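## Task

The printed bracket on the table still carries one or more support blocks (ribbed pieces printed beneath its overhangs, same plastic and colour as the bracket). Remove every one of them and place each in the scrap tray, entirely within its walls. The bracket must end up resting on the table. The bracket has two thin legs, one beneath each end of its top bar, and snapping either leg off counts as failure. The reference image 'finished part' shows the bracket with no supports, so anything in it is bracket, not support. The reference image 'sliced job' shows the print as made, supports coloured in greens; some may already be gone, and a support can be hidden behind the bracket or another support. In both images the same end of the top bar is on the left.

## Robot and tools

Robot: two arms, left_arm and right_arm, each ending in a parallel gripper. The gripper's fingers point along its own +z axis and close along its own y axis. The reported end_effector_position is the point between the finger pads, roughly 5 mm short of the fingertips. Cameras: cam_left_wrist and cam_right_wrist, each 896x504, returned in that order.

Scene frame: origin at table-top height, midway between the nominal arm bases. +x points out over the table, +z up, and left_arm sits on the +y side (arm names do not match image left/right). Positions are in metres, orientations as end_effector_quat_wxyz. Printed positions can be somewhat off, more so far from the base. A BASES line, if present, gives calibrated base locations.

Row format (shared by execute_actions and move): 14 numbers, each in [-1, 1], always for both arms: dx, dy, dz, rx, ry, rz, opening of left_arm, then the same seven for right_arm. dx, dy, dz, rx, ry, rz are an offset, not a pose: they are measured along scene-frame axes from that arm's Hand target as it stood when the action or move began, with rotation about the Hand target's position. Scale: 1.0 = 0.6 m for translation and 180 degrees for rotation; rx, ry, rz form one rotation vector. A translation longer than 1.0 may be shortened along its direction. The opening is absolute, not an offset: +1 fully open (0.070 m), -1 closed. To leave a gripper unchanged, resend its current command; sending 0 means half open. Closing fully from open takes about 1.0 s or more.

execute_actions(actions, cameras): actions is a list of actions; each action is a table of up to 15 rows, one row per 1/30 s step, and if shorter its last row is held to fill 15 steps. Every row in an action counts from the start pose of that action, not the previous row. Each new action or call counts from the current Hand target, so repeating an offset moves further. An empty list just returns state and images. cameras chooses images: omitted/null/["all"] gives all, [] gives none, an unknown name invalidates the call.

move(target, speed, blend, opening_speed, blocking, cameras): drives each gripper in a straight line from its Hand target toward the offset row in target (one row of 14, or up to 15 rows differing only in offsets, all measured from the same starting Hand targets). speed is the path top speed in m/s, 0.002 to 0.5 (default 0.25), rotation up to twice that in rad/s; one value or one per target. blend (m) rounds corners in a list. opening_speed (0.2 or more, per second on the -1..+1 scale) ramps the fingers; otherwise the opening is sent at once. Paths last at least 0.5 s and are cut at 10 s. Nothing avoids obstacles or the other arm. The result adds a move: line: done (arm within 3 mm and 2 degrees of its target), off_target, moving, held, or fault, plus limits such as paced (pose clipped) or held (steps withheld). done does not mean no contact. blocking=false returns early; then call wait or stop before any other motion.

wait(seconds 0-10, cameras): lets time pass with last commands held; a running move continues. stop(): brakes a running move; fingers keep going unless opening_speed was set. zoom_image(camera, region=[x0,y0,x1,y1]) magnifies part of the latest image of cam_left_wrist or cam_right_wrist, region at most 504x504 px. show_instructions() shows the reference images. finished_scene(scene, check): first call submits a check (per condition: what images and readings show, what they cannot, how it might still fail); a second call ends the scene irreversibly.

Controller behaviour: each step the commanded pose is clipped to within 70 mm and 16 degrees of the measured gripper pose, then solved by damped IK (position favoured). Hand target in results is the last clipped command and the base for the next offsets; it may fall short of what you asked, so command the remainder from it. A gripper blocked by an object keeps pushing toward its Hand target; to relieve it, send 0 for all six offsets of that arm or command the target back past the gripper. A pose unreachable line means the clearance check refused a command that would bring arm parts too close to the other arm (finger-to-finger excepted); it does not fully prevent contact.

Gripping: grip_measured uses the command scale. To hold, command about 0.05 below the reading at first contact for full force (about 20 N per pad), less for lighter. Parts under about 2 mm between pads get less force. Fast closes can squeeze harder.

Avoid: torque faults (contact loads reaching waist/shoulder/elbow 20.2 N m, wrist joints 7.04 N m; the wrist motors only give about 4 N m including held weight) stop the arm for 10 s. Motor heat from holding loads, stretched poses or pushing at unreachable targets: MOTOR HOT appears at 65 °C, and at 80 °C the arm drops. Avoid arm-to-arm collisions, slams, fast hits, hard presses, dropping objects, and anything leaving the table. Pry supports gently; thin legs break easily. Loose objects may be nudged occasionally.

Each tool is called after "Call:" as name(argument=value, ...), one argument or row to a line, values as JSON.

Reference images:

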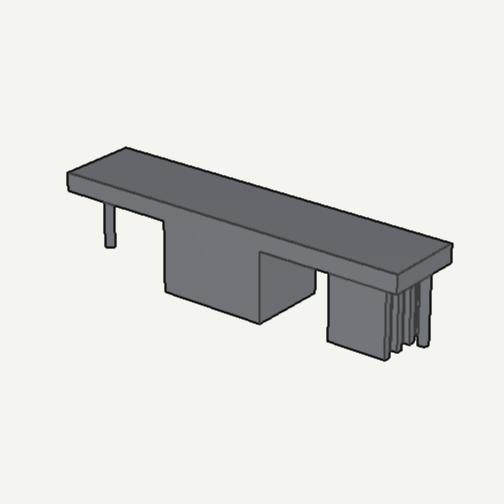

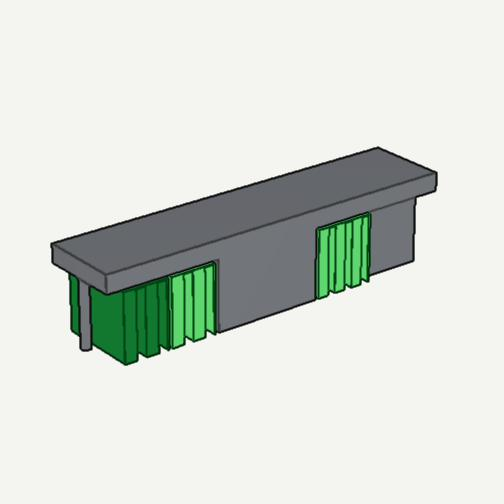

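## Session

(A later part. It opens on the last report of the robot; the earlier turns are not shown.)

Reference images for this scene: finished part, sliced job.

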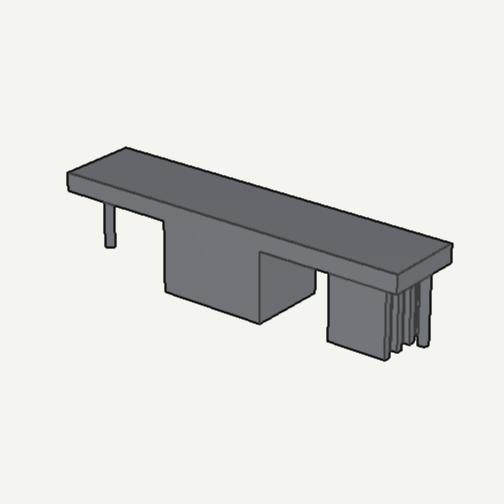

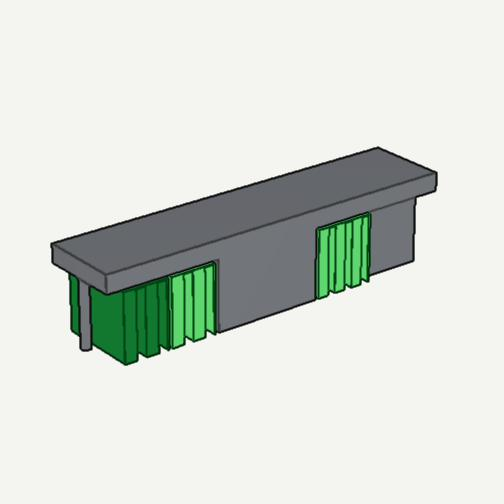

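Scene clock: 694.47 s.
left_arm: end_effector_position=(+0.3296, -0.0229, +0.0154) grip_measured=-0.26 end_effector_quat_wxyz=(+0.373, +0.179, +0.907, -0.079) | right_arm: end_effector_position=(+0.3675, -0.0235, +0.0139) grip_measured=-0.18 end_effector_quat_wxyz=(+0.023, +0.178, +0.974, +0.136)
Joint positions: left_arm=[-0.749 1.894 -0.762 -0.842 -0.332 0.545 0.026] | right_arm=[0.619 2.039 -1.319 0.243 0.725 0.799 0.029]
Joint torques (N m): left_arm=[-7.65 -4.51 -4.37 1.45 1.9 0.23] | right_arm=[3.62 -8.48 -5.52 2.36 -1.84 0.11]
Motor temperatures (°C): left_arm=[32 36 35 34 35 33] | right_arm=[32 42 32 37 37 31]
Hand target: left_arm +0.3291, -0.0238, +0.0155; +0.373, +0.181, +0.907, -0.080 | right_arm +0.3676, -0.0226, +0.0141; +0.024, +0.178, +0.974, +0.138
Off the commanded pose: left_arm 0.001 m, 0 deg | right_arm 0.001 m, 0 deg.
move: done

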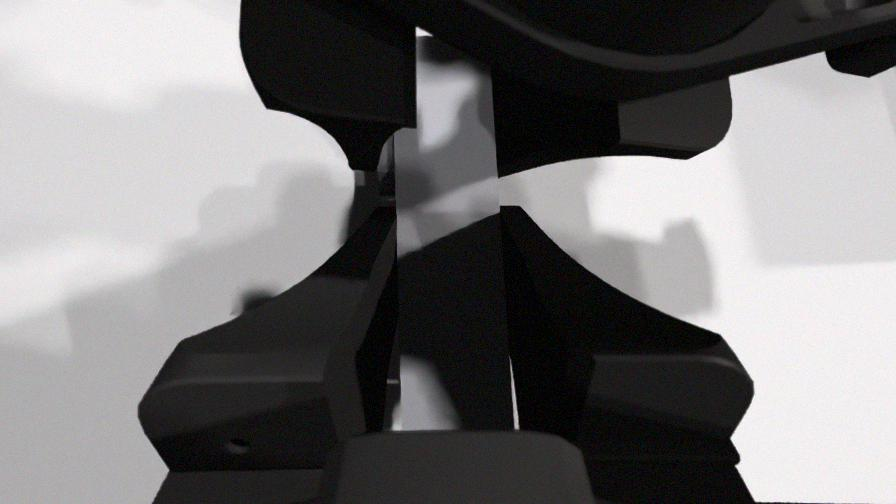

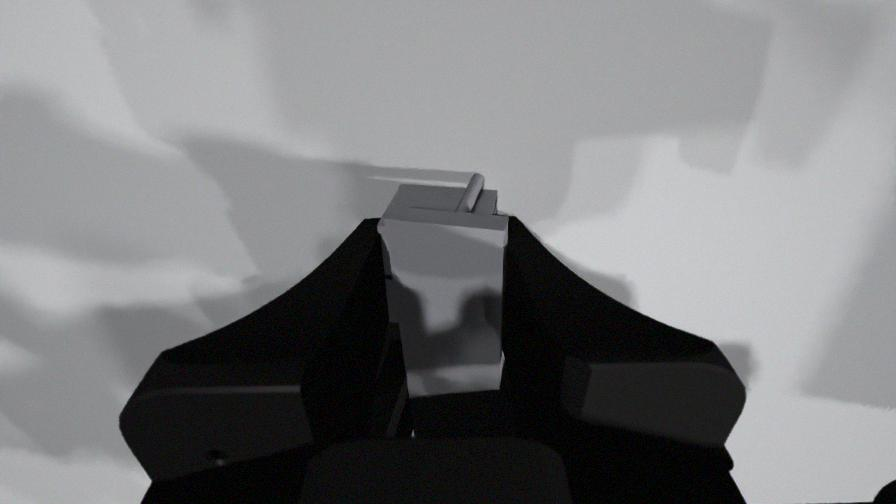

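Call:
move(
  target=[0,0,0,0,0,0,-0.40,0.0012,0.0031,0,0.0103,-0.0043,0,-0.26],
  speed=0.03,
  cameras=["cam_left_wrist","cam_right_wrist"],
)

Call:
zoom_image(
  camera="cam_right_wrist",
  region=[370, 170, 520, 440],
)

Scene clock: 724.90 s.
left_arm: end_effector_position=(+0.3291, -0.0234, +0.0152) grip_measured=-0.23 end_effector_quat_wxyz=(+0.373, +0.181, +0.907, -0.080) | right_arm: end_effector_position=(+0.3678, -0.0202, +0.0142) grip_measured=-0.17 end_effector_quat_wxyz=(+0.027, +0.177, +0.972, +0.155)
Joint positions: left_arm=[-0.75 1.894 -0.762 -0.84 -0.33 0.545 0.027] | right_arm=[0.614 2.029 -1.292 0.291 0.683 0.752 0.029]
Joint torques (N m): left_arm=[-11.9 -6.42 -9.3 2.64 1.78 0.35] | right_arm=[7.44 -8.1 -6.31 4.33 -1.91 0.32]
Motor temperatures (°C): left_arm=[35 37 38 45 41 33] | right_arm=[35 40 34 66 47 32]
Hand target: left_arm +0.3291, -0.0238, +0.0155; +0.373, +0.181, +0.907, -0.080 | right_arm +0.3683, -0.0206, +0.0141; +0.027, +0.177, +0.972, +0.155
Off the commanded pose: left_arm 0.000 m, 0 deg | right_arm 0.001 m, 0 deg.
MOTOR HOT: joint 4 (forearm roll) of the right arm reports 66 °C; the controller stops that arm at 80 °C. To cool a motor, set the load down, stop pushing, or move to a pose that needs little force.
move: done

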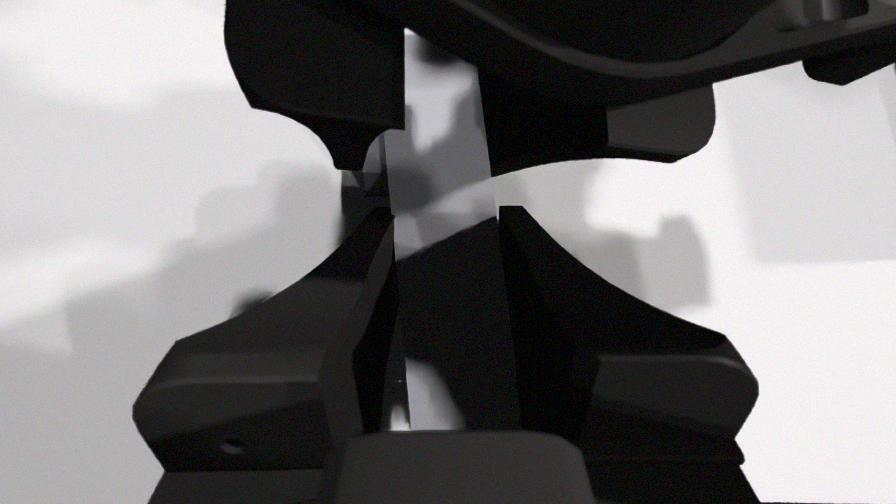

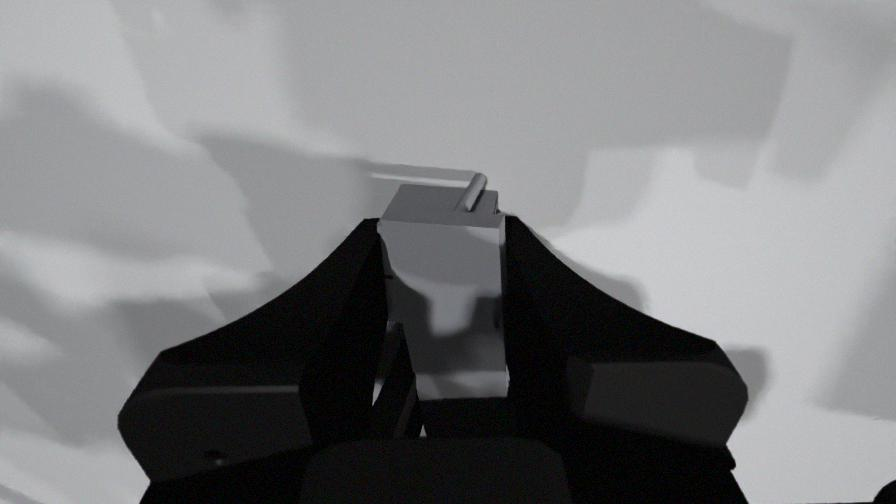

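Scaled by 1.867 from the camera's 896x504 image, which has a finer 1280x720 frame.

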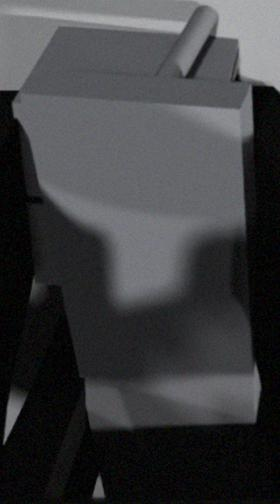

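Call:
move(
  target=[0,0,0,0,0,0,-0.40,-0.0052,-0.0134,0,-0.0308,0.0128,0,-0.05],
  speed=0.05,
  cameras=["cam_left_wrist","cam_right_wrist"],
)

Scene clock: 730.97 s.
left_arm: end_effector_position=(+0.3288, -0.0247, +0.0155) grip_measured=-0.26 end_effector_quat_wxyz=(+0.373, +0.182, +0.906, -0.081) | right_arm: end_effector_position=(+0.3657, -0.0277, +0.0150) grip_measured=-0.05 end_effector_quat_wxyz=(+0.018, +0.179, +0.978, +0.105)
Joint positions: left_arm=[-0.752 1.894 -0.764 -0.839 -0.329 0.545 0.026] | right_arm=[0.634 2.053 -1.365 0.168 0.801 0.871 0.033]
Joint torques (N m): left_arm=[1.23 -7.56 -3.62 -0.06 -0.89 0.15] | right_arm=[-0.25 -8.48 -2.93 -0.1 -0.02 -0.06]
Motor temperatures (°C): left_arm=[35 37 38 46 41 33] | right_arm=[35 40 34 64 50 32]
Hand target: left_arm +0.3291, -0.0238, +0.0155; +0.373, +0.181, +0.907, -0.080 | right_arm +0.3654, -0.0289, +0.0141; +0.017, +0.179, +0.978, +0.104
Off the commanded pose: left_arm 0.001 m, 0 deg | right_arm 0.001 m, 0 deg.
MOTOR HOT: still on. Joint 4 (forearm roll) of the right arm reports 64 °C.
move: done

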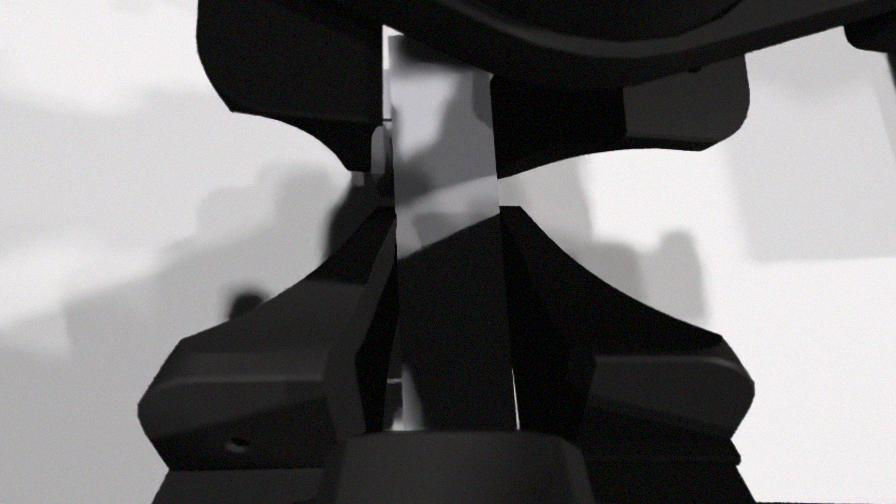

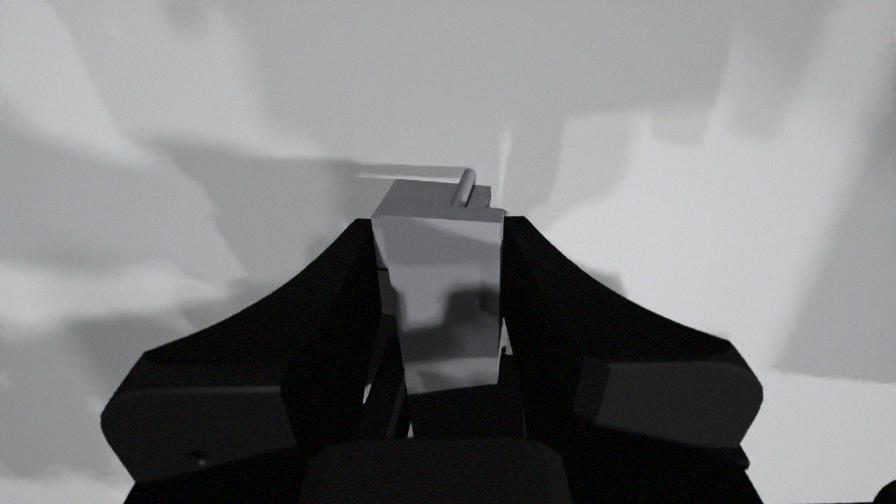

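Call:
zoom_image(
  camera="cam_left_wrist",
  region=[330, 20, 530, 220],
)

Call:
zoom_image(
  camera="cam_right_wrist",
  region=[360, 150, 540, 440],
)

Scaled by 2.520 from the camera's 896x504 image, which has a finer 1280x720 frame.

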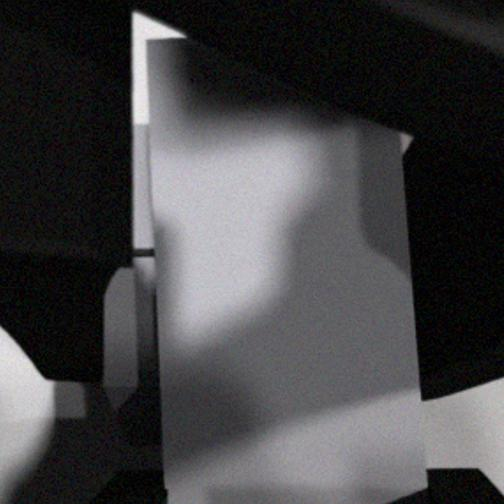

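Scaled by 1.738 from the camera's 896x504 image, which has a finer 1280x720 frame.

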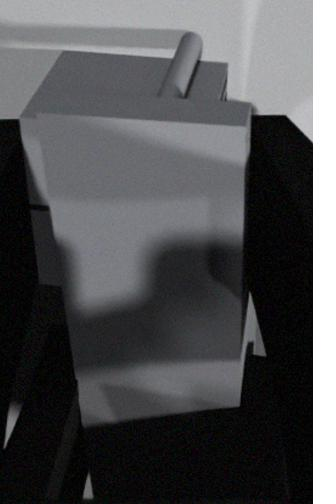

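Call:
move(
  target=[0,0,0,0,0,0,-0.40,0,0,0,0,0,0,0.2],
  speed=0.1,
  cameras=["cam_right_wrist","cam_left_wrist"],
)

Call:
zoom_image(
  camera="cam_left_wrist",
  region=[330, 20, 530, 220],
)

Scene clock: 772.80 s.
left_arm: end_effector_position=(+0.3290, -0.0241, +0.0153) grip_measured=-0.26 end_effector_quat_wxyz=(+0.373, +0.182, +0.906, -0.080) | right_arm: end_effector_position=(+0.3653, -0.0284, +0.0142) grip_measured=+0.20 end_effector_quat_wxyz=(+0.017, +0.180, +0.978, +0.104)
Joint positions: left_arm=[-0.751 1.894 -0.763 -0.839 -0.329 0.545 0.026] | right_arm=[0.633 2.054 -1.363 0.168 0.801 0.871 0.042]
Joint torques (N m): left_arm=[1.06 -8.12 -4.07 -0.05 -0.91 0.05] | right_arm=[-0.81 -8.49 -2.69 -0.11 -0.03 -0.09]
Motor temperatures (°C): left_arm=[33 38 36 37 37 33] | right_arm=[33 40 32 41 39 31]
Hand target: left_arm +0.3291, -0.0238, +0.0155; +0.373, +0.181, +0.907, -0.080 | right_arm +0.3654, -0.0289, +0.0141; +0.017, +0.179, +0.978, +0.104
Off the commanded pose: left_arm 0.000 m, 0 deg | right_arm 0.000 m, 0 deg.
MOTOR HOT: cleared for the motors of the right arm.
move: done

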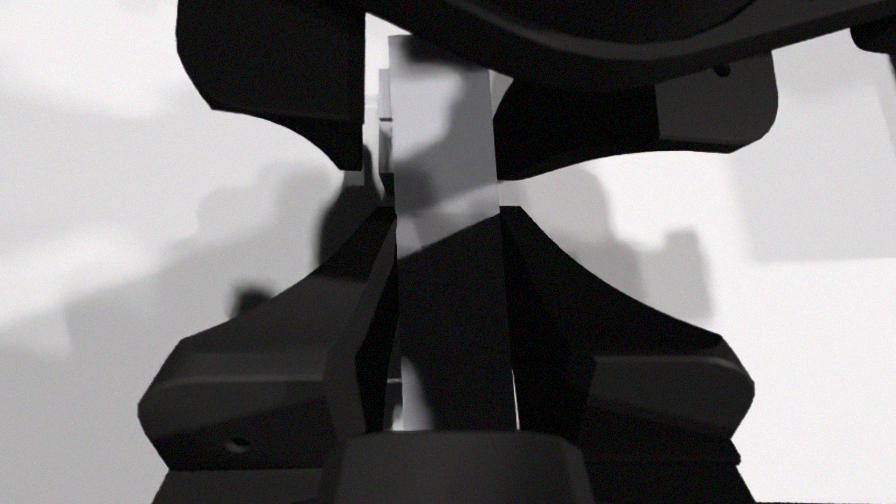

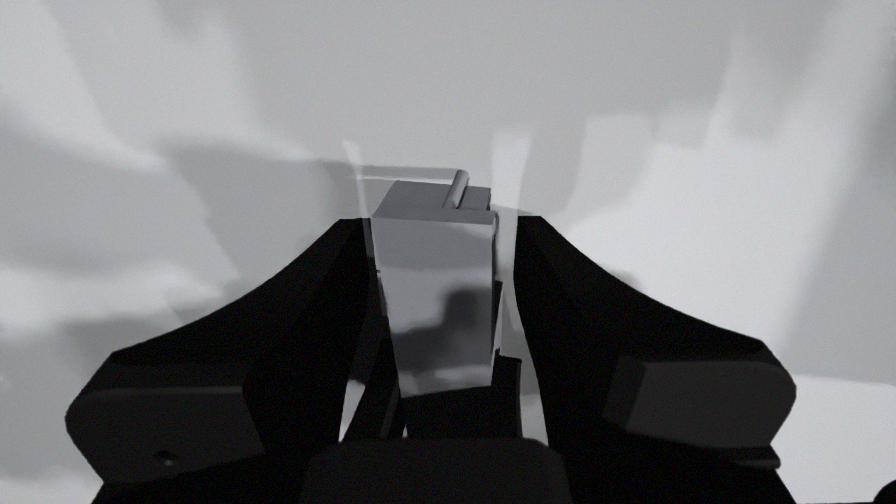

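Scaled by 2.520 from the camera's 896x504 image, which has a finer 1280x720 frame.

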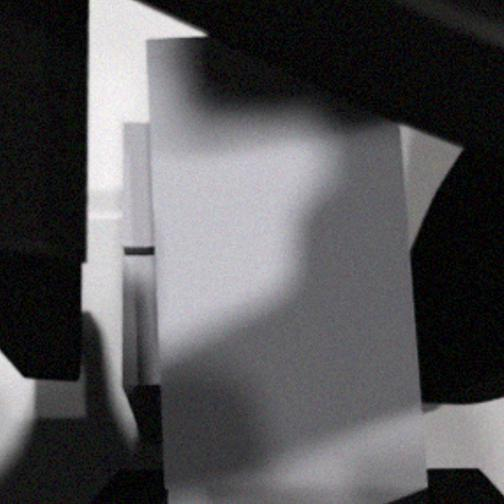

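Call:
zoom_image(
  camera="cam_right_wrist",
  region=[330, 150, 560, 440],
)

Scaled by 1.738 from the camera's 896x504 image, which has a finer 1280x720 frame.

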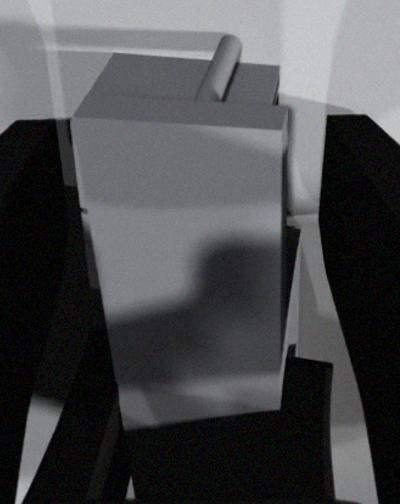

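Call:
move(
  target=[
    [0,0,0,0,0,0,-0.40,0.0853,-0.0330,0.003,0,0,0,0.2],
    [0,0,0,0,0,0,-0.40,0.0953,-0.0370,0.15,0,0,0,0.2],
  ],
  speed=0.12,
  blend=0.01,
  cameras=["cam_right_wrist","cam_left_wrist"],
)

Scene clock: 936.70 s.
left_arm: end_effector_position=(+0.3290, -0.0241, +0.0153) grip_measured=-0.26 end_effector_quat_wxyz=(+0.373, +0.182, +0.906, -0.080) | right_arm: end_effector_position=(+0.4230, -0.0521, +0.1046) grip_measured=+0.20 end_effector_quat_wxyz=(+0.018, +0.181, +0.978, +0.103)
Joint positions: left_arm=[-0.751 1.894 -0.763 -0.839 -0.329 0.545 0.026] | right_arm=[0.509 2.078 -1.786 0.148 1.211 0.816 0.042]
Joint torques (N m): left_arm=[0.73 -8.11 -4.96 -0.05 -0.91 0.17] | right_arm=[-0.54 -9.51 -2.87 -0.05 -0.22 0.07]
Motor temperatures (°C): left_arm=[32 39 35 34 36 33] | right_arm=[32 41 32 35 36 31]
Hand target: left_arm +0.3291, -0.0238, +0.0155; +0.373, +0.181, +0.907, -0.080 | right_arm +0.4229, -0.0524, +0.1038; +0.018, +0.181, +0.978, +0.102
Off the commanded pose: left_arm 0.000 m, 0 deg | right_arm 0.001 m, 0 deg.
move: done

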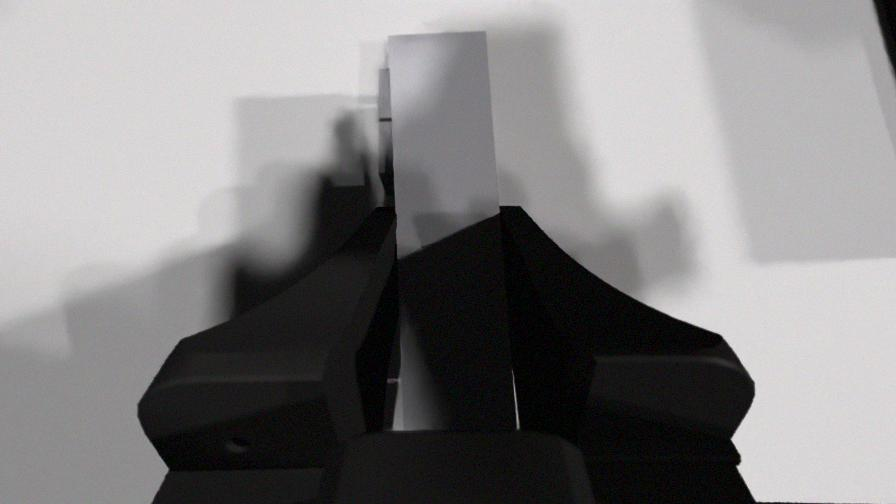

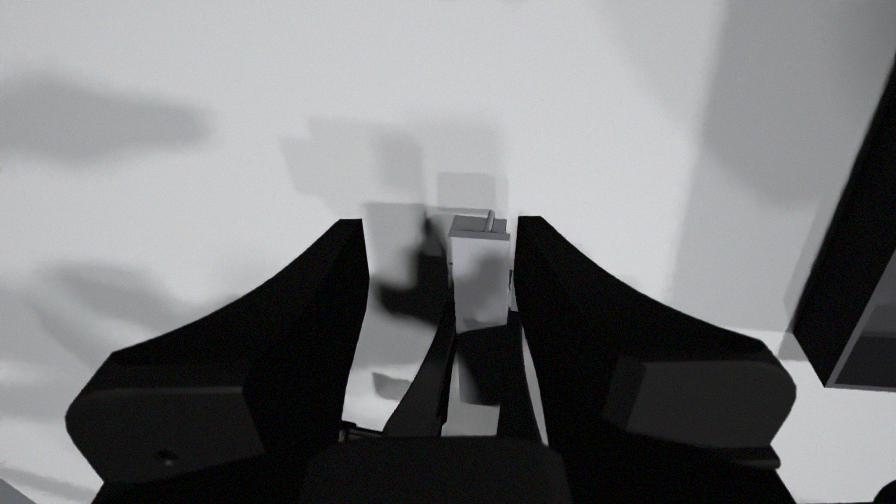

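Call:
move(
  target=[0,0,0.125,0,0,0,-0.40,-0.1548,-0.2793,-0.0063,-0.0654,0.0115,0.1161,0.2],
  speed=0.12,
  cameras=["cam_right_wrist","cam_left_wrist"],
)

Scene clock: 987.37 s.
left_arm: end_effector_position=(+0.3302, -0.0238, +0.0923) grip_measured=-0.26 end_effector_quat_wxyz=(+0.385, +0.181, +0.901, -0.085) | right_arm: end_effector_position=(+0.3312, -0.2217, +0.1001) grip_measured=+0.20 end_effector_quat_wxyz=(+0.000, -0.001, +1.000, -0.001)
Joint positions: left_arm=[-0.75 1.679 -0.844 -1.732 -0.25 1.478 0.026] | right_arm=[0.26 1.666 -1.174 -0.003 1.167 0.242 0.042]
Joint torques (N m): left_arm=[-0.63 -5.48 -5.31 0.12 -0.21 0.07] | right_arm=[0.26 -6.56 -4.15 0.14 -0.16 0.18]
Motor temperatures (°C): left_arm=[32 39 36 34 36 33] | right_arm=[32 41 32 35 36 31]
Hand target: left_arm +0.3301, -0.0238, +0.0919; +0.377, +0.181, +0.905, -0.082 | right_arm +0.3315, -0.2211, +0.1001; +0.000, +0.000, +1.000, -0.001
Off the commanded pose: left_arm 0.002 m, 2 deg | right_arm 0.002 m, 0 deg.
joint sent to its limit (left arm) — joint 4 (forearm roll), lower limit. The joint targets still meet the commanded pose.
move: done

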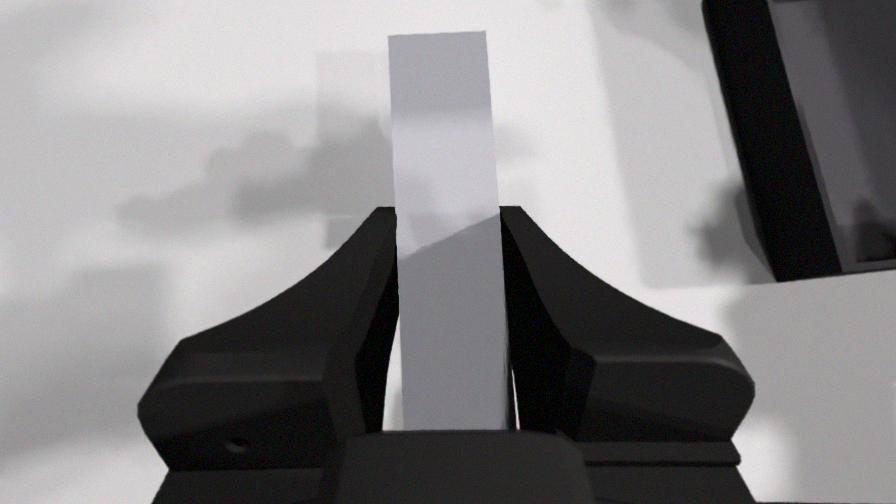

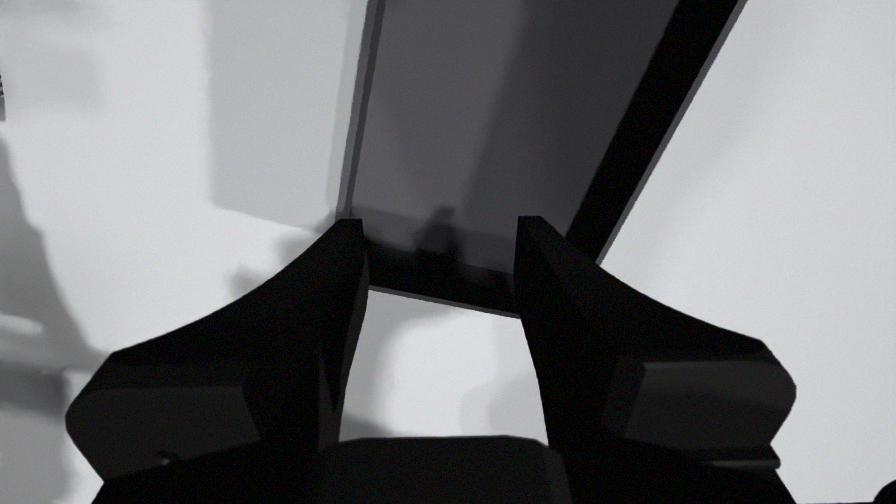

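Call:
move(
  target=[-0.1835,0.0397,0,0,0,0,-0.40,0,0,0,0,0,0,0.2],
  speed=0.15,
  cameras=["cam_right_wrist","cam_left_wrist"],
)

Scene clock: 1045.63 s.
left_arm: end_effector_position=(+0.2191, -0.0025, +0.0918) grip_measured=-0.26 end_effector_quat_wxyz=(+0.386, +0.182, +0.900, -0.087) | right_arm: end_effector_position=(+0.3314, -0.2214, +0.1000) grip_measured=+0.20 end_effector_quat_wxyz=(+0.000, -0.001, +1.000, -0.001)
Joint positions: left_arm=[-1.087 1.402 -0.519 -1.733 -0.478 1.23 0.026] | right_arm=[0.261 1.667 -1.175 -0.003 1.167 0.242 0.042]
Joint torques (N m): left_arm=[1.14 -3.4 -5.77 0.26 -0.33 0.18] | right_arm=[0.67 -5.78 -4.43 0.1 0.08 0.13]
Motor temperatures (°C): left_arm=[32 37 35 34 35 33] | right_arm=[32 38 33 35 36 31]
Hand target: left_arm +0.2194, -0.0027, +0.0923; +0.377, +0.181, +0.905, -0.082 | right_arm +0.3315, -0.2211, +0.1001; +0.000, +0.000, +1.000, -0.001
Off the commanded pose: left_arm 0.003 m, 1 deg | right_arm 0.000 m, 0 deg.
joint sent to its limit (left arm) — joint 4 (forearm roll), lower limit. The joint targets still meet the commanded pose.
move: done

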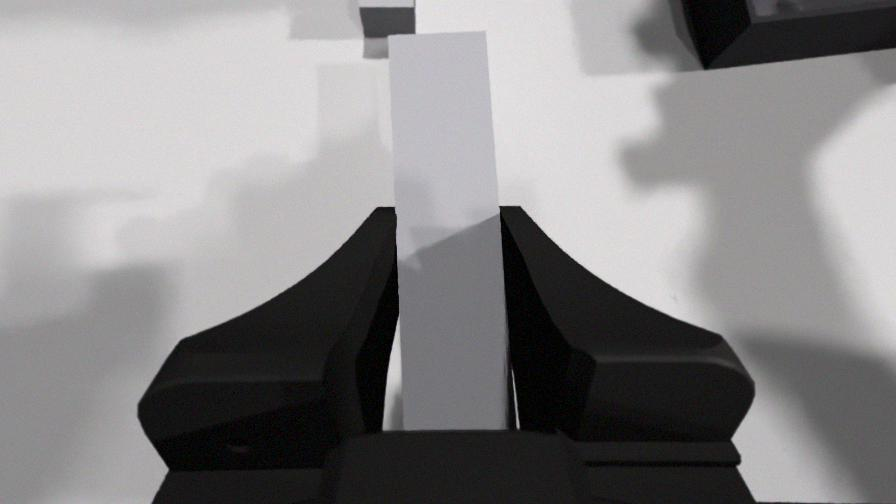

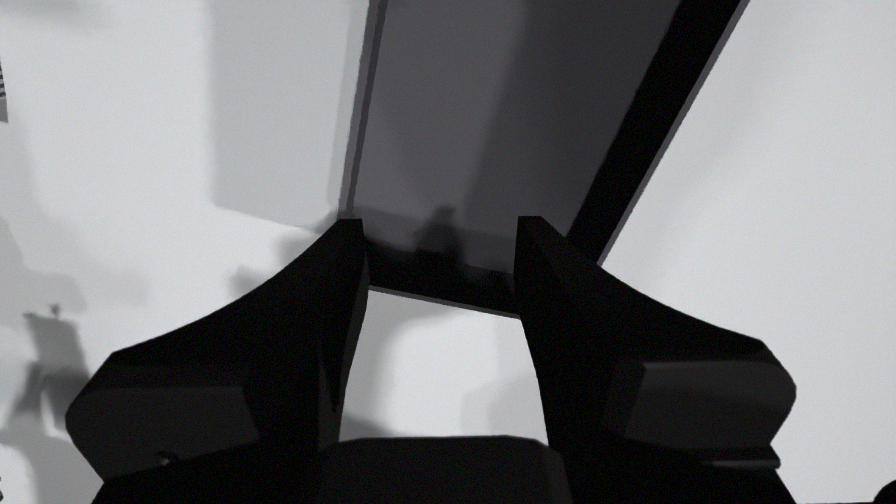

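Call:
move(
  target=[0,0,-0.1005,0.0017,0.0025,0.0005,-0.40,0,0,0,0,0,0,0.2],
  speed=0.12,
  cameras=["cam_left_wrist"],
)

Scene clock: 1057.87 s.
left_arm: end_effector_position=(+0.2181, -0.0030, +0.0313) grip_measured=-0.26 end_effector_quat_wxyz=(+0.370, +0.181, +0.908, -0.079) | right_arm: end_effector_position=(+0.3314, -0.2214, +0.1000) grip_measured=+0.20 end_effector_quat_wxyz=(+0.000, -0.001, +1.000, -0.001)
Joint positions: left_arm=[-1.081 1.625 -0.439 -1.219 -0.489 0.64 0.026] | right_arm=[0.261 1.667 -1.175 -0.003 1.167 0.242 0.042]
Joint torques (N m): left_arm=[1.16 -3.53 -3.68 0.06 -0.76 0.16] | right_arm=[0.64 -5.81 -4.42 0 0.06 0.12]
Motor temperatures (°C): left_arm=[32 36 36 34 35 33] | right_arm=[32 38 33 35 36 31]
Hand target: left_arm +0.2182, -0.0026, +0.0310; +0.370, +0.181, +0.908, -0.079 | right_arm +0.3315, -0.2211, +0.1001; +0.000, +0.000, +1.000, -0.001
Off the commanded pose: left_arm 0.002 m, 0 deg | right_arm 0.000 m, 0 deg.
move: done
Images, in order (width x height): cam_left_wrist 896x504.

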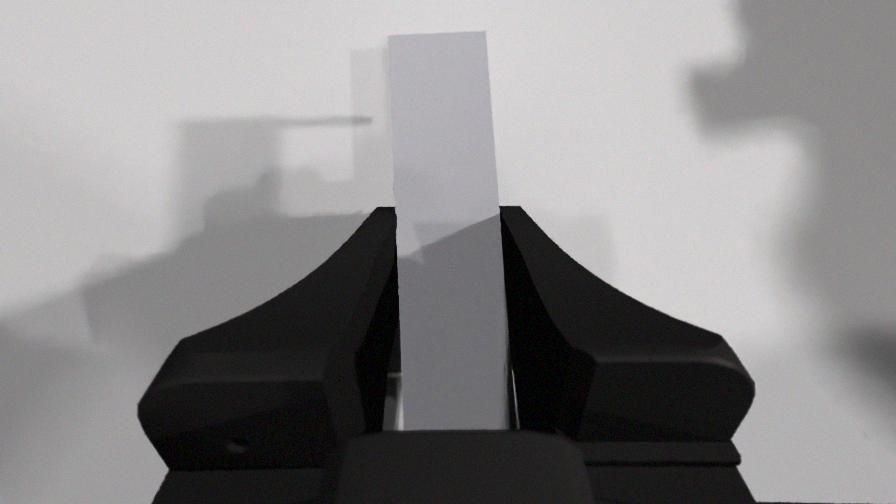

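Call:
move(
  target=[-0.0303,-0.029,0,0,0,-0.318,-0.40,0,0,0,0,0,0,0.2],
  speed=0.15,
  cameras=["cam_left_wrist"],
)

Scene clock: 1068.90 s.
left_arm: end_effector_position=(+0.2018, -0.0169, +0.0302) grip_measured=-0.26 end_effector_quat_wxyz=(+0.292, +0.593, +0.711, -0.240) | right_arm: end_effector_position=(+0.3314, -0.2214, +0.1000) grip_measured=+0.20 end_effector_quat_wxyz=(+0.000, -0.001, +1.000, -0.001)
Joint positions: left_arm=[-0.444 1.675 -0.505 1.509 -0.598 -0.725 0.026] | right_arm=[0.261 1.667 -1.175 -0.003 1.167 0.242 0.042]
Joint torques (N m): left_arm=[0.63 -4.06 -3.72 -0.61 -0.68 0.18] | right_arm=[0.61 -5.81 -4.38 -0.07 0.05 0.12]
Motor temperatures (°C): left_arm=[32 36 35 34 35 33] | right_arm=[32 38 33 35 36 31]
Hand target: left_arm +0.2018, -0.0168, +0.0300; +0.292, +0.592, +0.711, -0.240 | right_arm +0.3315, -0.2211, +0.1001; +0.000, +0.000, +1.000, -0.001
Off the commanded pose: left_arm 0.004 m, 1 deg | right_arm 0.000 m, 0 deg.
move: off_target (left_arm)
Images, in order (width x height): cam_left_wrist 896x504.

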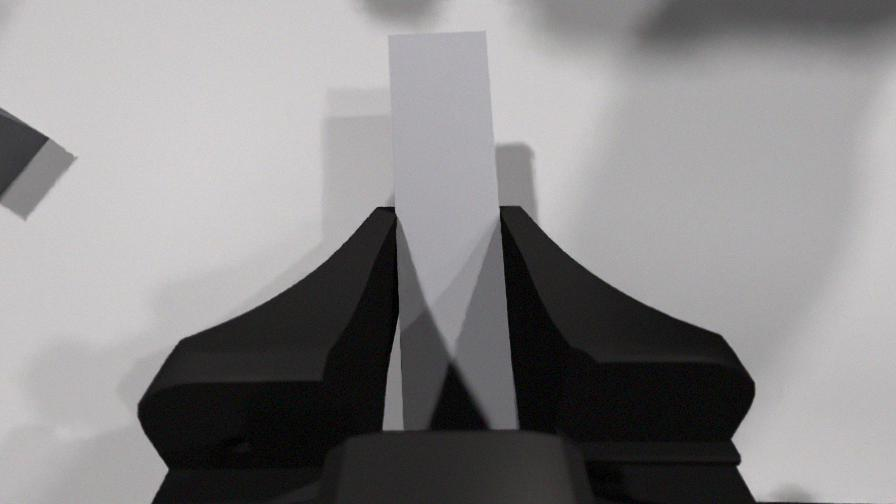

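Call:
move(
  target=[-0.003,-0.0053,-0.015,-0.0031,0.0039,-0.0037,-0.40,0,0,0,0,0,0,0.2],
  speed=0.06,
  cameras=["cam_left_wrist"],
)

Scene clock: 1088.90 s.
left_arm: end_effector_position=(+0.2001, -0.0201, +0.0211) grip_measured=-0.26 end_effector_quat_wxyz=(+0.289, +0.594, +0.709, -0.249) | right_arm: end_effector_position=(+0.3314, -0.2214, +0.1000) grip_measured=+0.20 end_effector_quat_wxyz=(+0.000, -0.001, +1.000, -0.001)
Joint positions: left_arm=[-0.446 1.723 -0.502 1.451 -0.618 -0.651 0.026] | right_arm=[0.261 1.667 -1.175 -0.003 1.167 0.242 0.042]
Joint torques (N m): left_arm=[-0.54 -4.7 -3.11 -0.33 -0.83 0.03] | right_arm=[0.64 -5.81 -4.39 -0.1 0.05 0.12]
Motor temperatures (°C): left_arm=[32 37 35 34 35 33] | right_arm=[32 38 33 35 36 31]
Hand target: left_arm +0.1996, -0.0202, +0.0211; +0.289, +0.594, +0.708, -0.249 | right_arm +0.3315, -0.2211, +0.1001; +0.000, +0.000, +1.000, -0.001
Off the commanded pose: left_arm 0.000 m, 0 deg | right_arm 0.000 m, 0 deg.
move: done
Images, in order (width x height): cam_left_wrist 896x504.

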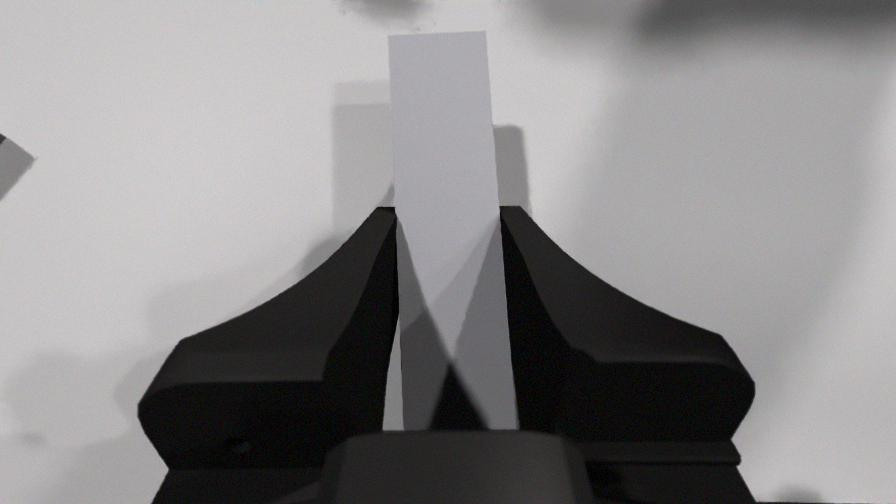

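Call:
move(
  target=[0,0,-0.005,0,0,0,-0.40,0,0,0,0,0,0,0.2],
  speed=0.03,
  cameras=[],
)

Call:
move(
  target=[0,0,-0.0022,0,0,0,-0.40,0,0,0,0,0,0,0.2],
  speed=0.02,
  cameras=["cam_left_wrist"],
)

Scene clock: 1094.13 s.
left_arm: end_effector_position=(+0.2001, -0.0201, +0.0182) grip_measured=-0.26 end_effector_quat_wxyz=(+0.289, +0.594, +0.709, -0.249) | right_arm: end_effector_position=(+0.3314, -0.2214, +0.1000) grip_measured=+0.20 end_effector_quat_wxyz=(+0.000, -0.001, +1.000, -0.001)
Joint positions: left_arm=[-0.446 1.735 -0.499 1.43 -0.62 -0.626 0.026] | right_arm=[0.261 1.667 -1.175 -0.003 1.167 0.242 0.042]
Joint torques (N m): left_arm=[-0.27 -3.92 -2.91 -0.5 -0.91 0.07] | right_arm=[0.61 -5.83 -4.36 -0.15 0.04 0.11]
Motor temperatures (°C): left_arm=[32 37 35 34 35 33] | right_arm=[32 38 33 35 36 31]
Hand target: left_arm +0.1995, -0.0202, +0.0181; +0.289, +0.594, +0.708, -0.249 | right_arm +0.3315, -0.2211, +0.1001; +0.000, +0.000, +1.000, -0.001
Off the commanded pose: left_arm 0.000 m, 0 deg | right_arm 0.000 m, 0 deg.
move: done
No camera images: "cameras" was empty.

Scene clock: 1094.83 s.
left_arm: end_effector_position=(+0.1998, -0.0202, +0.0169) grip_measured=-0.26 end_effector_quat_wxyz=(+0.289, +0.594, +0.708, -0.249) | right_arm: end_effector_position=(+0.3314, -0.2214, +0.1000) grip_measured=+0.20 end_effector_quat_wxyz=(+0.000, -0.001, +1.000, -0.001)
Joint positions: left_arm=[-0.447 1.74 -0.497 1.42 -0.621 -0.614 0.026] | right_arm=[0.261 1.667 -1.175 -0.003 1.167 0.242 0.042]
Joint torques (N m): left_arm=[-0.63 -3.99 -2.93 -0.53 -0.9 0.13] | right_arm=[0.61 -5.82 -4.35 -0.15 0.04 0.11]
Motor temperatures (°C): left_arm=[32 37 35 34 35 33] | right_arm=[32 38 33 35 36 31]
Hand target: left_arm +0.1995, -0.0203, +0.0168; +0.289, +0.594, +0.708, -0.249 | right_arm +0.3315, -0.2211, +0.1001; +0.000, +0.000, +1.000, -0.001
Off the commanded pose: left_arm 0.000 m, 0 deg | right_arm 0.000 m, 0 deg.
move: done
Images, in order (width x height): cam_left_wrist 896x504.

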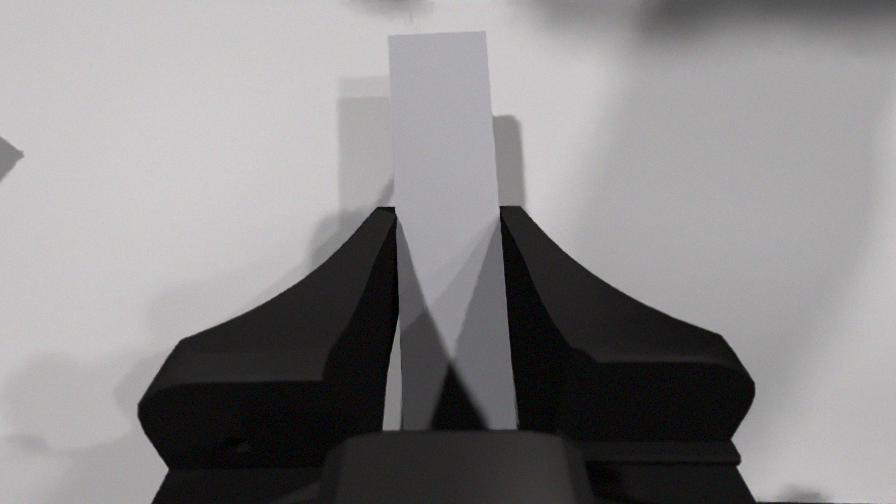

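Call:
move(
  target=[0,0,-0.0018,0,0,0,-0.40,0,0,0,0,0,0,0.2],
  speed=0.02,
  cameras=[],
)

Call:
move(
  target=[0,0,-0.0012,0,0,0,-0.40,0,0,0,0,0,0,0.2],
  speed=0.02,
  cameras=["cam_left_wrist"],
)

Scene clock: 1099.13 s.
left_arm: end_effector_position=(+0.1998, -0.0202, +0.0158) grip_measured=-0.26 end_effector_quat_wxyz=(+0.289, +0.594, +0.709, -0.249) | right_arm: end_effector_position=(+0.3314, -0.2214, +0.1000) grip_measured=+0.20 end_effector_quat_wxyz=(+0.000, -0.001, +1.000, -0.001)
Joint positions: left_arm=[-0.447 1.745 -0.496 1.413 -0.622 -0.605 0.026] | right_arm=[0.261 1.667 -1.175 -0.003 1.167 0.242 0.042]
Joint torques (N m): left_arm=[-0.62 -3.87 -2.87 -0.56 -0.91 0.14] | right_arm=[0.61 -5.82 -4.37 -0.2 0.03 0.11]
Motor temperatures (°C): left_arm=[31 37 35 34 35 33] | right_arm=[32 38 33 35 36 31]
Hand target: left_arm +0.1994, -0.0203, +0.0157; +0.289, +0.594, +0.708, -0.249 | right_arm +0.3315, -0.2211, +0.1001; +0.000, +0.000, +1.000, -0.001
Off the commanded pose: left_arm 0.000 m, 0 deg | right_arm 0.000 m, 0 deg.
move: done
No camera images: "cameras" was empty.

Scene clock: 1099.83 s.
left_arm: end_effector_position=(+0.1997, -0.0202, +0.0151) grip_measured=-0.26 end_effector_quat_wxyz=(+0.289, +0.594, +0.708, -0.249) | right_arm: end_effector_position=(+0.3314, -0.2214, +0.1000) grip_measured=+0.20 end_effector_quat_wxyz=(+0.000, -0.001, +1.000, -0.001)
Joint positions: left_arm=[-0.447 1.748 -0.495 1.408 -0.623 -0.598 0.026] | right_arm=[0.261 1.667 -1.175 -0.003 1.167 0.242 0.042]
Joint torques (N m): left_arm=[-0.6 -3.76 -2.75 -0.51 -0.85 0.15] | right_arm=[0.63 -5.82 -4.36 -0.2 0.03 0.11]
Motor temperatures (°C): left_arm=[31 37 35 34 35 33] | right_arm=[32 38 33 35 36 31]
Hand target: left_arm +0.1994, -0.0203, +0.0150; +0.289, +0.594, +0.708, -0.249 | right_arm +0.3315, -0.2211, +0.1001; +0.000, +0.000, +1.000, -0.001
Off the commanded pose: left_arm 0.000 m, 0 deg | right_arm 0.000 m, 0 deg.
move: done
Images, in order (width x height): cam_left_wrist 896x504.

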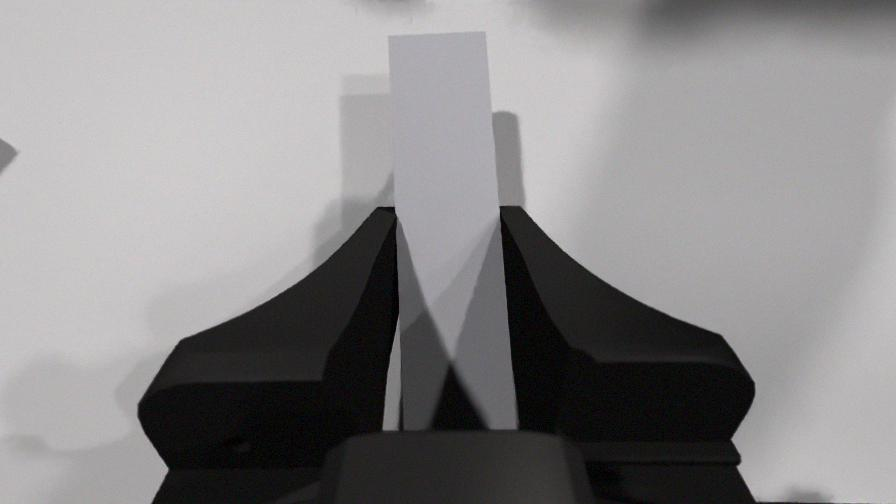

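Call:
move(
  target=[0,0,-0.0013,0,0,0,-0.40,0,0,0,0,0,0,0.2],
  speed=0.02,
  cameras=[],
)

Call:
move(
  target=[0,0,-0.0013,0,0,0,-0.40,0,0,0,0,0,0,0.2],
  speed=0.02,
  cameras=["cam_left_wrist"],
)

Scene clock: 1104.80 s.
left_arm: end_effector_position=(+0.1997, -0.0205, +0.0146) grip_measured=-0.26 end_effector_quat_wxyz=(+0.289, +0.594, +0.708, -0.250) | right_arm: end_effector_position=(+0.3314, -0.2214, +0.1000) grip_measured=+0.20 end_effector_quat_wxyz=(+0.000, -0.001, +1.000, -0.001)
Joint positions: left_arm=[-0.447 1.752 -0.495 1.403 -0.625 -0.592 0.026] | right_arm=[0.261 1.667 -1.175 -0.003 1.167 0.242 0.042]
Joint torques (N m): left_arm=[-0.58 -2.8 -2.16 -0.4 -0.49 0.14] | right_arm=[0.62 -5.82 -4.35 -0.2 0.03 0.11]
Motor temperatures (°C): left_arm=[31 36 35 34 35 33] | right_arm=[32 38 33 35 36 31]
Hand target: left_arm +0.1994, -0.0203, +0.0142; +0.289, +0.594, +0.708, -0.250 | right_arm +0.3315, -0.2211, +0.1001; +0.000, +0.000, +1.000, -0.001
Off the commanded pose: left_arm 0.001 m, 0 deg | right_arm 0.000 m, 0 deg.
move: done
No camera images: "cameras" was empty.

Scene clock: 1105.50 s.
left_arm: end_effector_position=(+0.1997, -0.0207, +0.0141) grip_measured=-0.26 end_effector_quat_wxyz=(+0.290, +0.594, +0.708, -0.250) | right_arm: end_effector_position=(+0.3314, -0.2214, +0.1000) grip_measured=+0.20 end_effector_quat_wxyz=(+0.000, -0.001, +1.000, -0.001)
Joint positions: left_arm=[-0.447 1.754 -0.495 1.396 -0.627 -0.585 0.026] | right_arm=[0.261 1.667 -1.175 -0.003 1.167 0.242 0.042]
Joint torques (N m): left_arm=[-0.76 -0.39 -0.76 0 0.59 0.15] | right_arm=[0.61 -5.86 -4.34 -0.2 0.03 0.11]
Motor temperatures (°C): left_arm=[31 36 35 34 35 33] | right_arm=[32 38 33 35 36 31]
Hand target: left_arm +0.1993, -0.0203, +0.0134; +0.288, +0.594, +0.708, -0.250 | right_arm +0.3315, -0.2211, +0.1001; +0.000, +0.000, +1.000, -0.001
Off the commanded pose: left_arm 0.001 m, 0 deg | right_arm 0.000 m, 0 deg.
move: done
Images, in order (width x height): cam_left_wrist 896x504.

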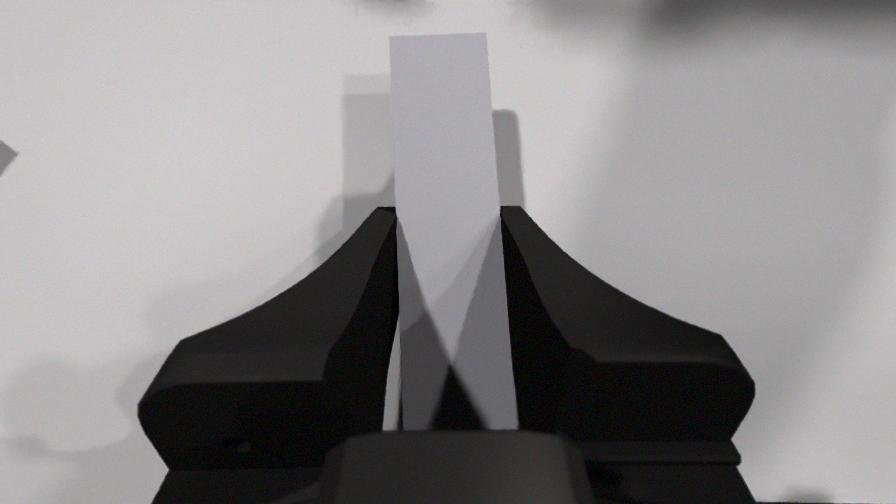

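Call:
move(
  target=[0,0,0.0015,0,0,0,-0.40,0,0,0,0,0,0,0.2],
  speed=0.02,
  cameras=[],
)

Call:
move(
  target=[0,0,0,0,0,0,0.05,0,0,0,0,0,0,0.2],
  speed=0.02,
  opening_speed=0.8,
  cameras=["cam_left_wrist"],
)

Scene clock: 1118.87 s.
left_arm: end_effector_position=(+0.1990, -0.0200, +0.0137) grip_measured=-0.26 end_effector_quat_wxyz=(+0.288, +0.594, +0.709, -0.249) | right_arm: end_effector_position=(+0.3314, -0.2214, +0.1000) grip_measured=+0.20 end_effector_quat_wxyz=(+0.000, -0.001, +1.000, -0.001)
Joint positions: left_arm=[-0.448 1.752 -0.494 1.403 -0.623 -0.592 0.026] | right_arm=[0.261 1.667 -1.175 -0.003 1.167 0.242 0.042]
Joint torques (N m): left_arm=[0.64 -4.2 -1.38 0.24 -0.04 0.02] | right_arm=[0.56 -5.88 -4.29 -0.15 0.01 0.1]
Motor temperatures (°C): left_arm=[31 36 35 35 38 33] | right_arm=[32 38 33 35 36 31]
Hand target: left_arm +0.1994, -0.0203, +0.0143; +0.289, +0.594, +0.708, -0.250 | right_arm +0.3315, -0.2211, +0.1001; +0.000, +0.000, +1.000, -0.001
Off the commanded pose: left_arm 0.001 m, 0 deg | right_arm 0.000 m, 0 deg.
move: done
No camera images: "cameras" was empty.

Scene clock: 1119.63 s.
left_arm: end_effector_position=(+0.1988, -0.0200, +0.0136) grip_measured=+0.05 end_effector_quat_wxyz=(+0.287, +0.595, +0.708, -0.249) | right_arm: end_effector_position=(+0.3314, -0.2214, +0.1000) grip_measured=+0.20 end_effector_quat_wxyz=(+0.000, -0.001, +1.000, -0.001)
Joint positions: left_arm=[-0.448 1.752 -0.493 1.404 -0.623 -0.592 0.037] | right_arm=[0.261 1.667 -1.175 -0.003 1.167 0.242 0.042]
Joint torques (N m): left_arm=[1.15 -6.18 -4.07 -0.53 -0.89 0.07] | right_arm=[0.59 -5.84 -4.29 -0.14 0 0.11]
Motor temperatures (°C): left_arm=[31 36 35 35 38 33] | right_arm=[32 38 33 35 36 31]
Hand target: left_arm +0.1994, -0.0203, +0.0143; +0.289, +0.594, +0.708, -0.250 | right_arm +0.3315, -0.2211, +0.1001; +0.000, +0.000, +1.000, -0.001
Off the commanded pose: left_arm 0.001 m, 0 deg | right_arm 0.000 m, 0 deg.
move: done
Images, in order (width x height): cam_left_wrist 896x504.

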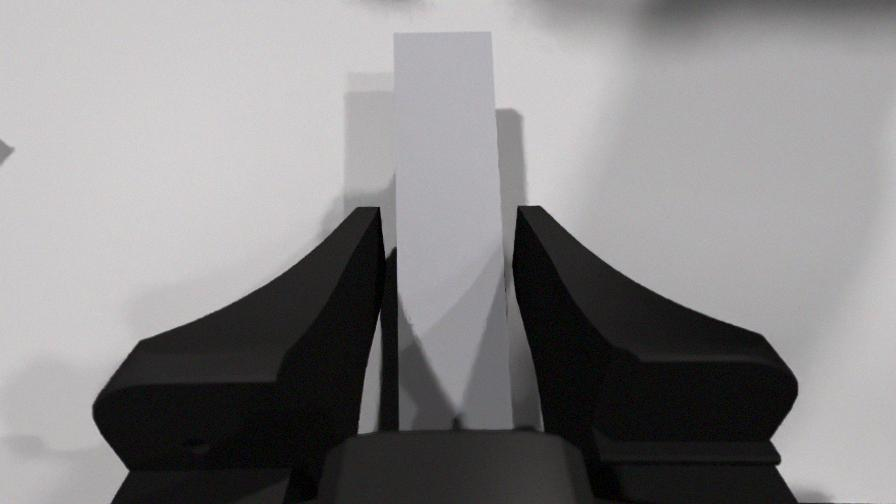

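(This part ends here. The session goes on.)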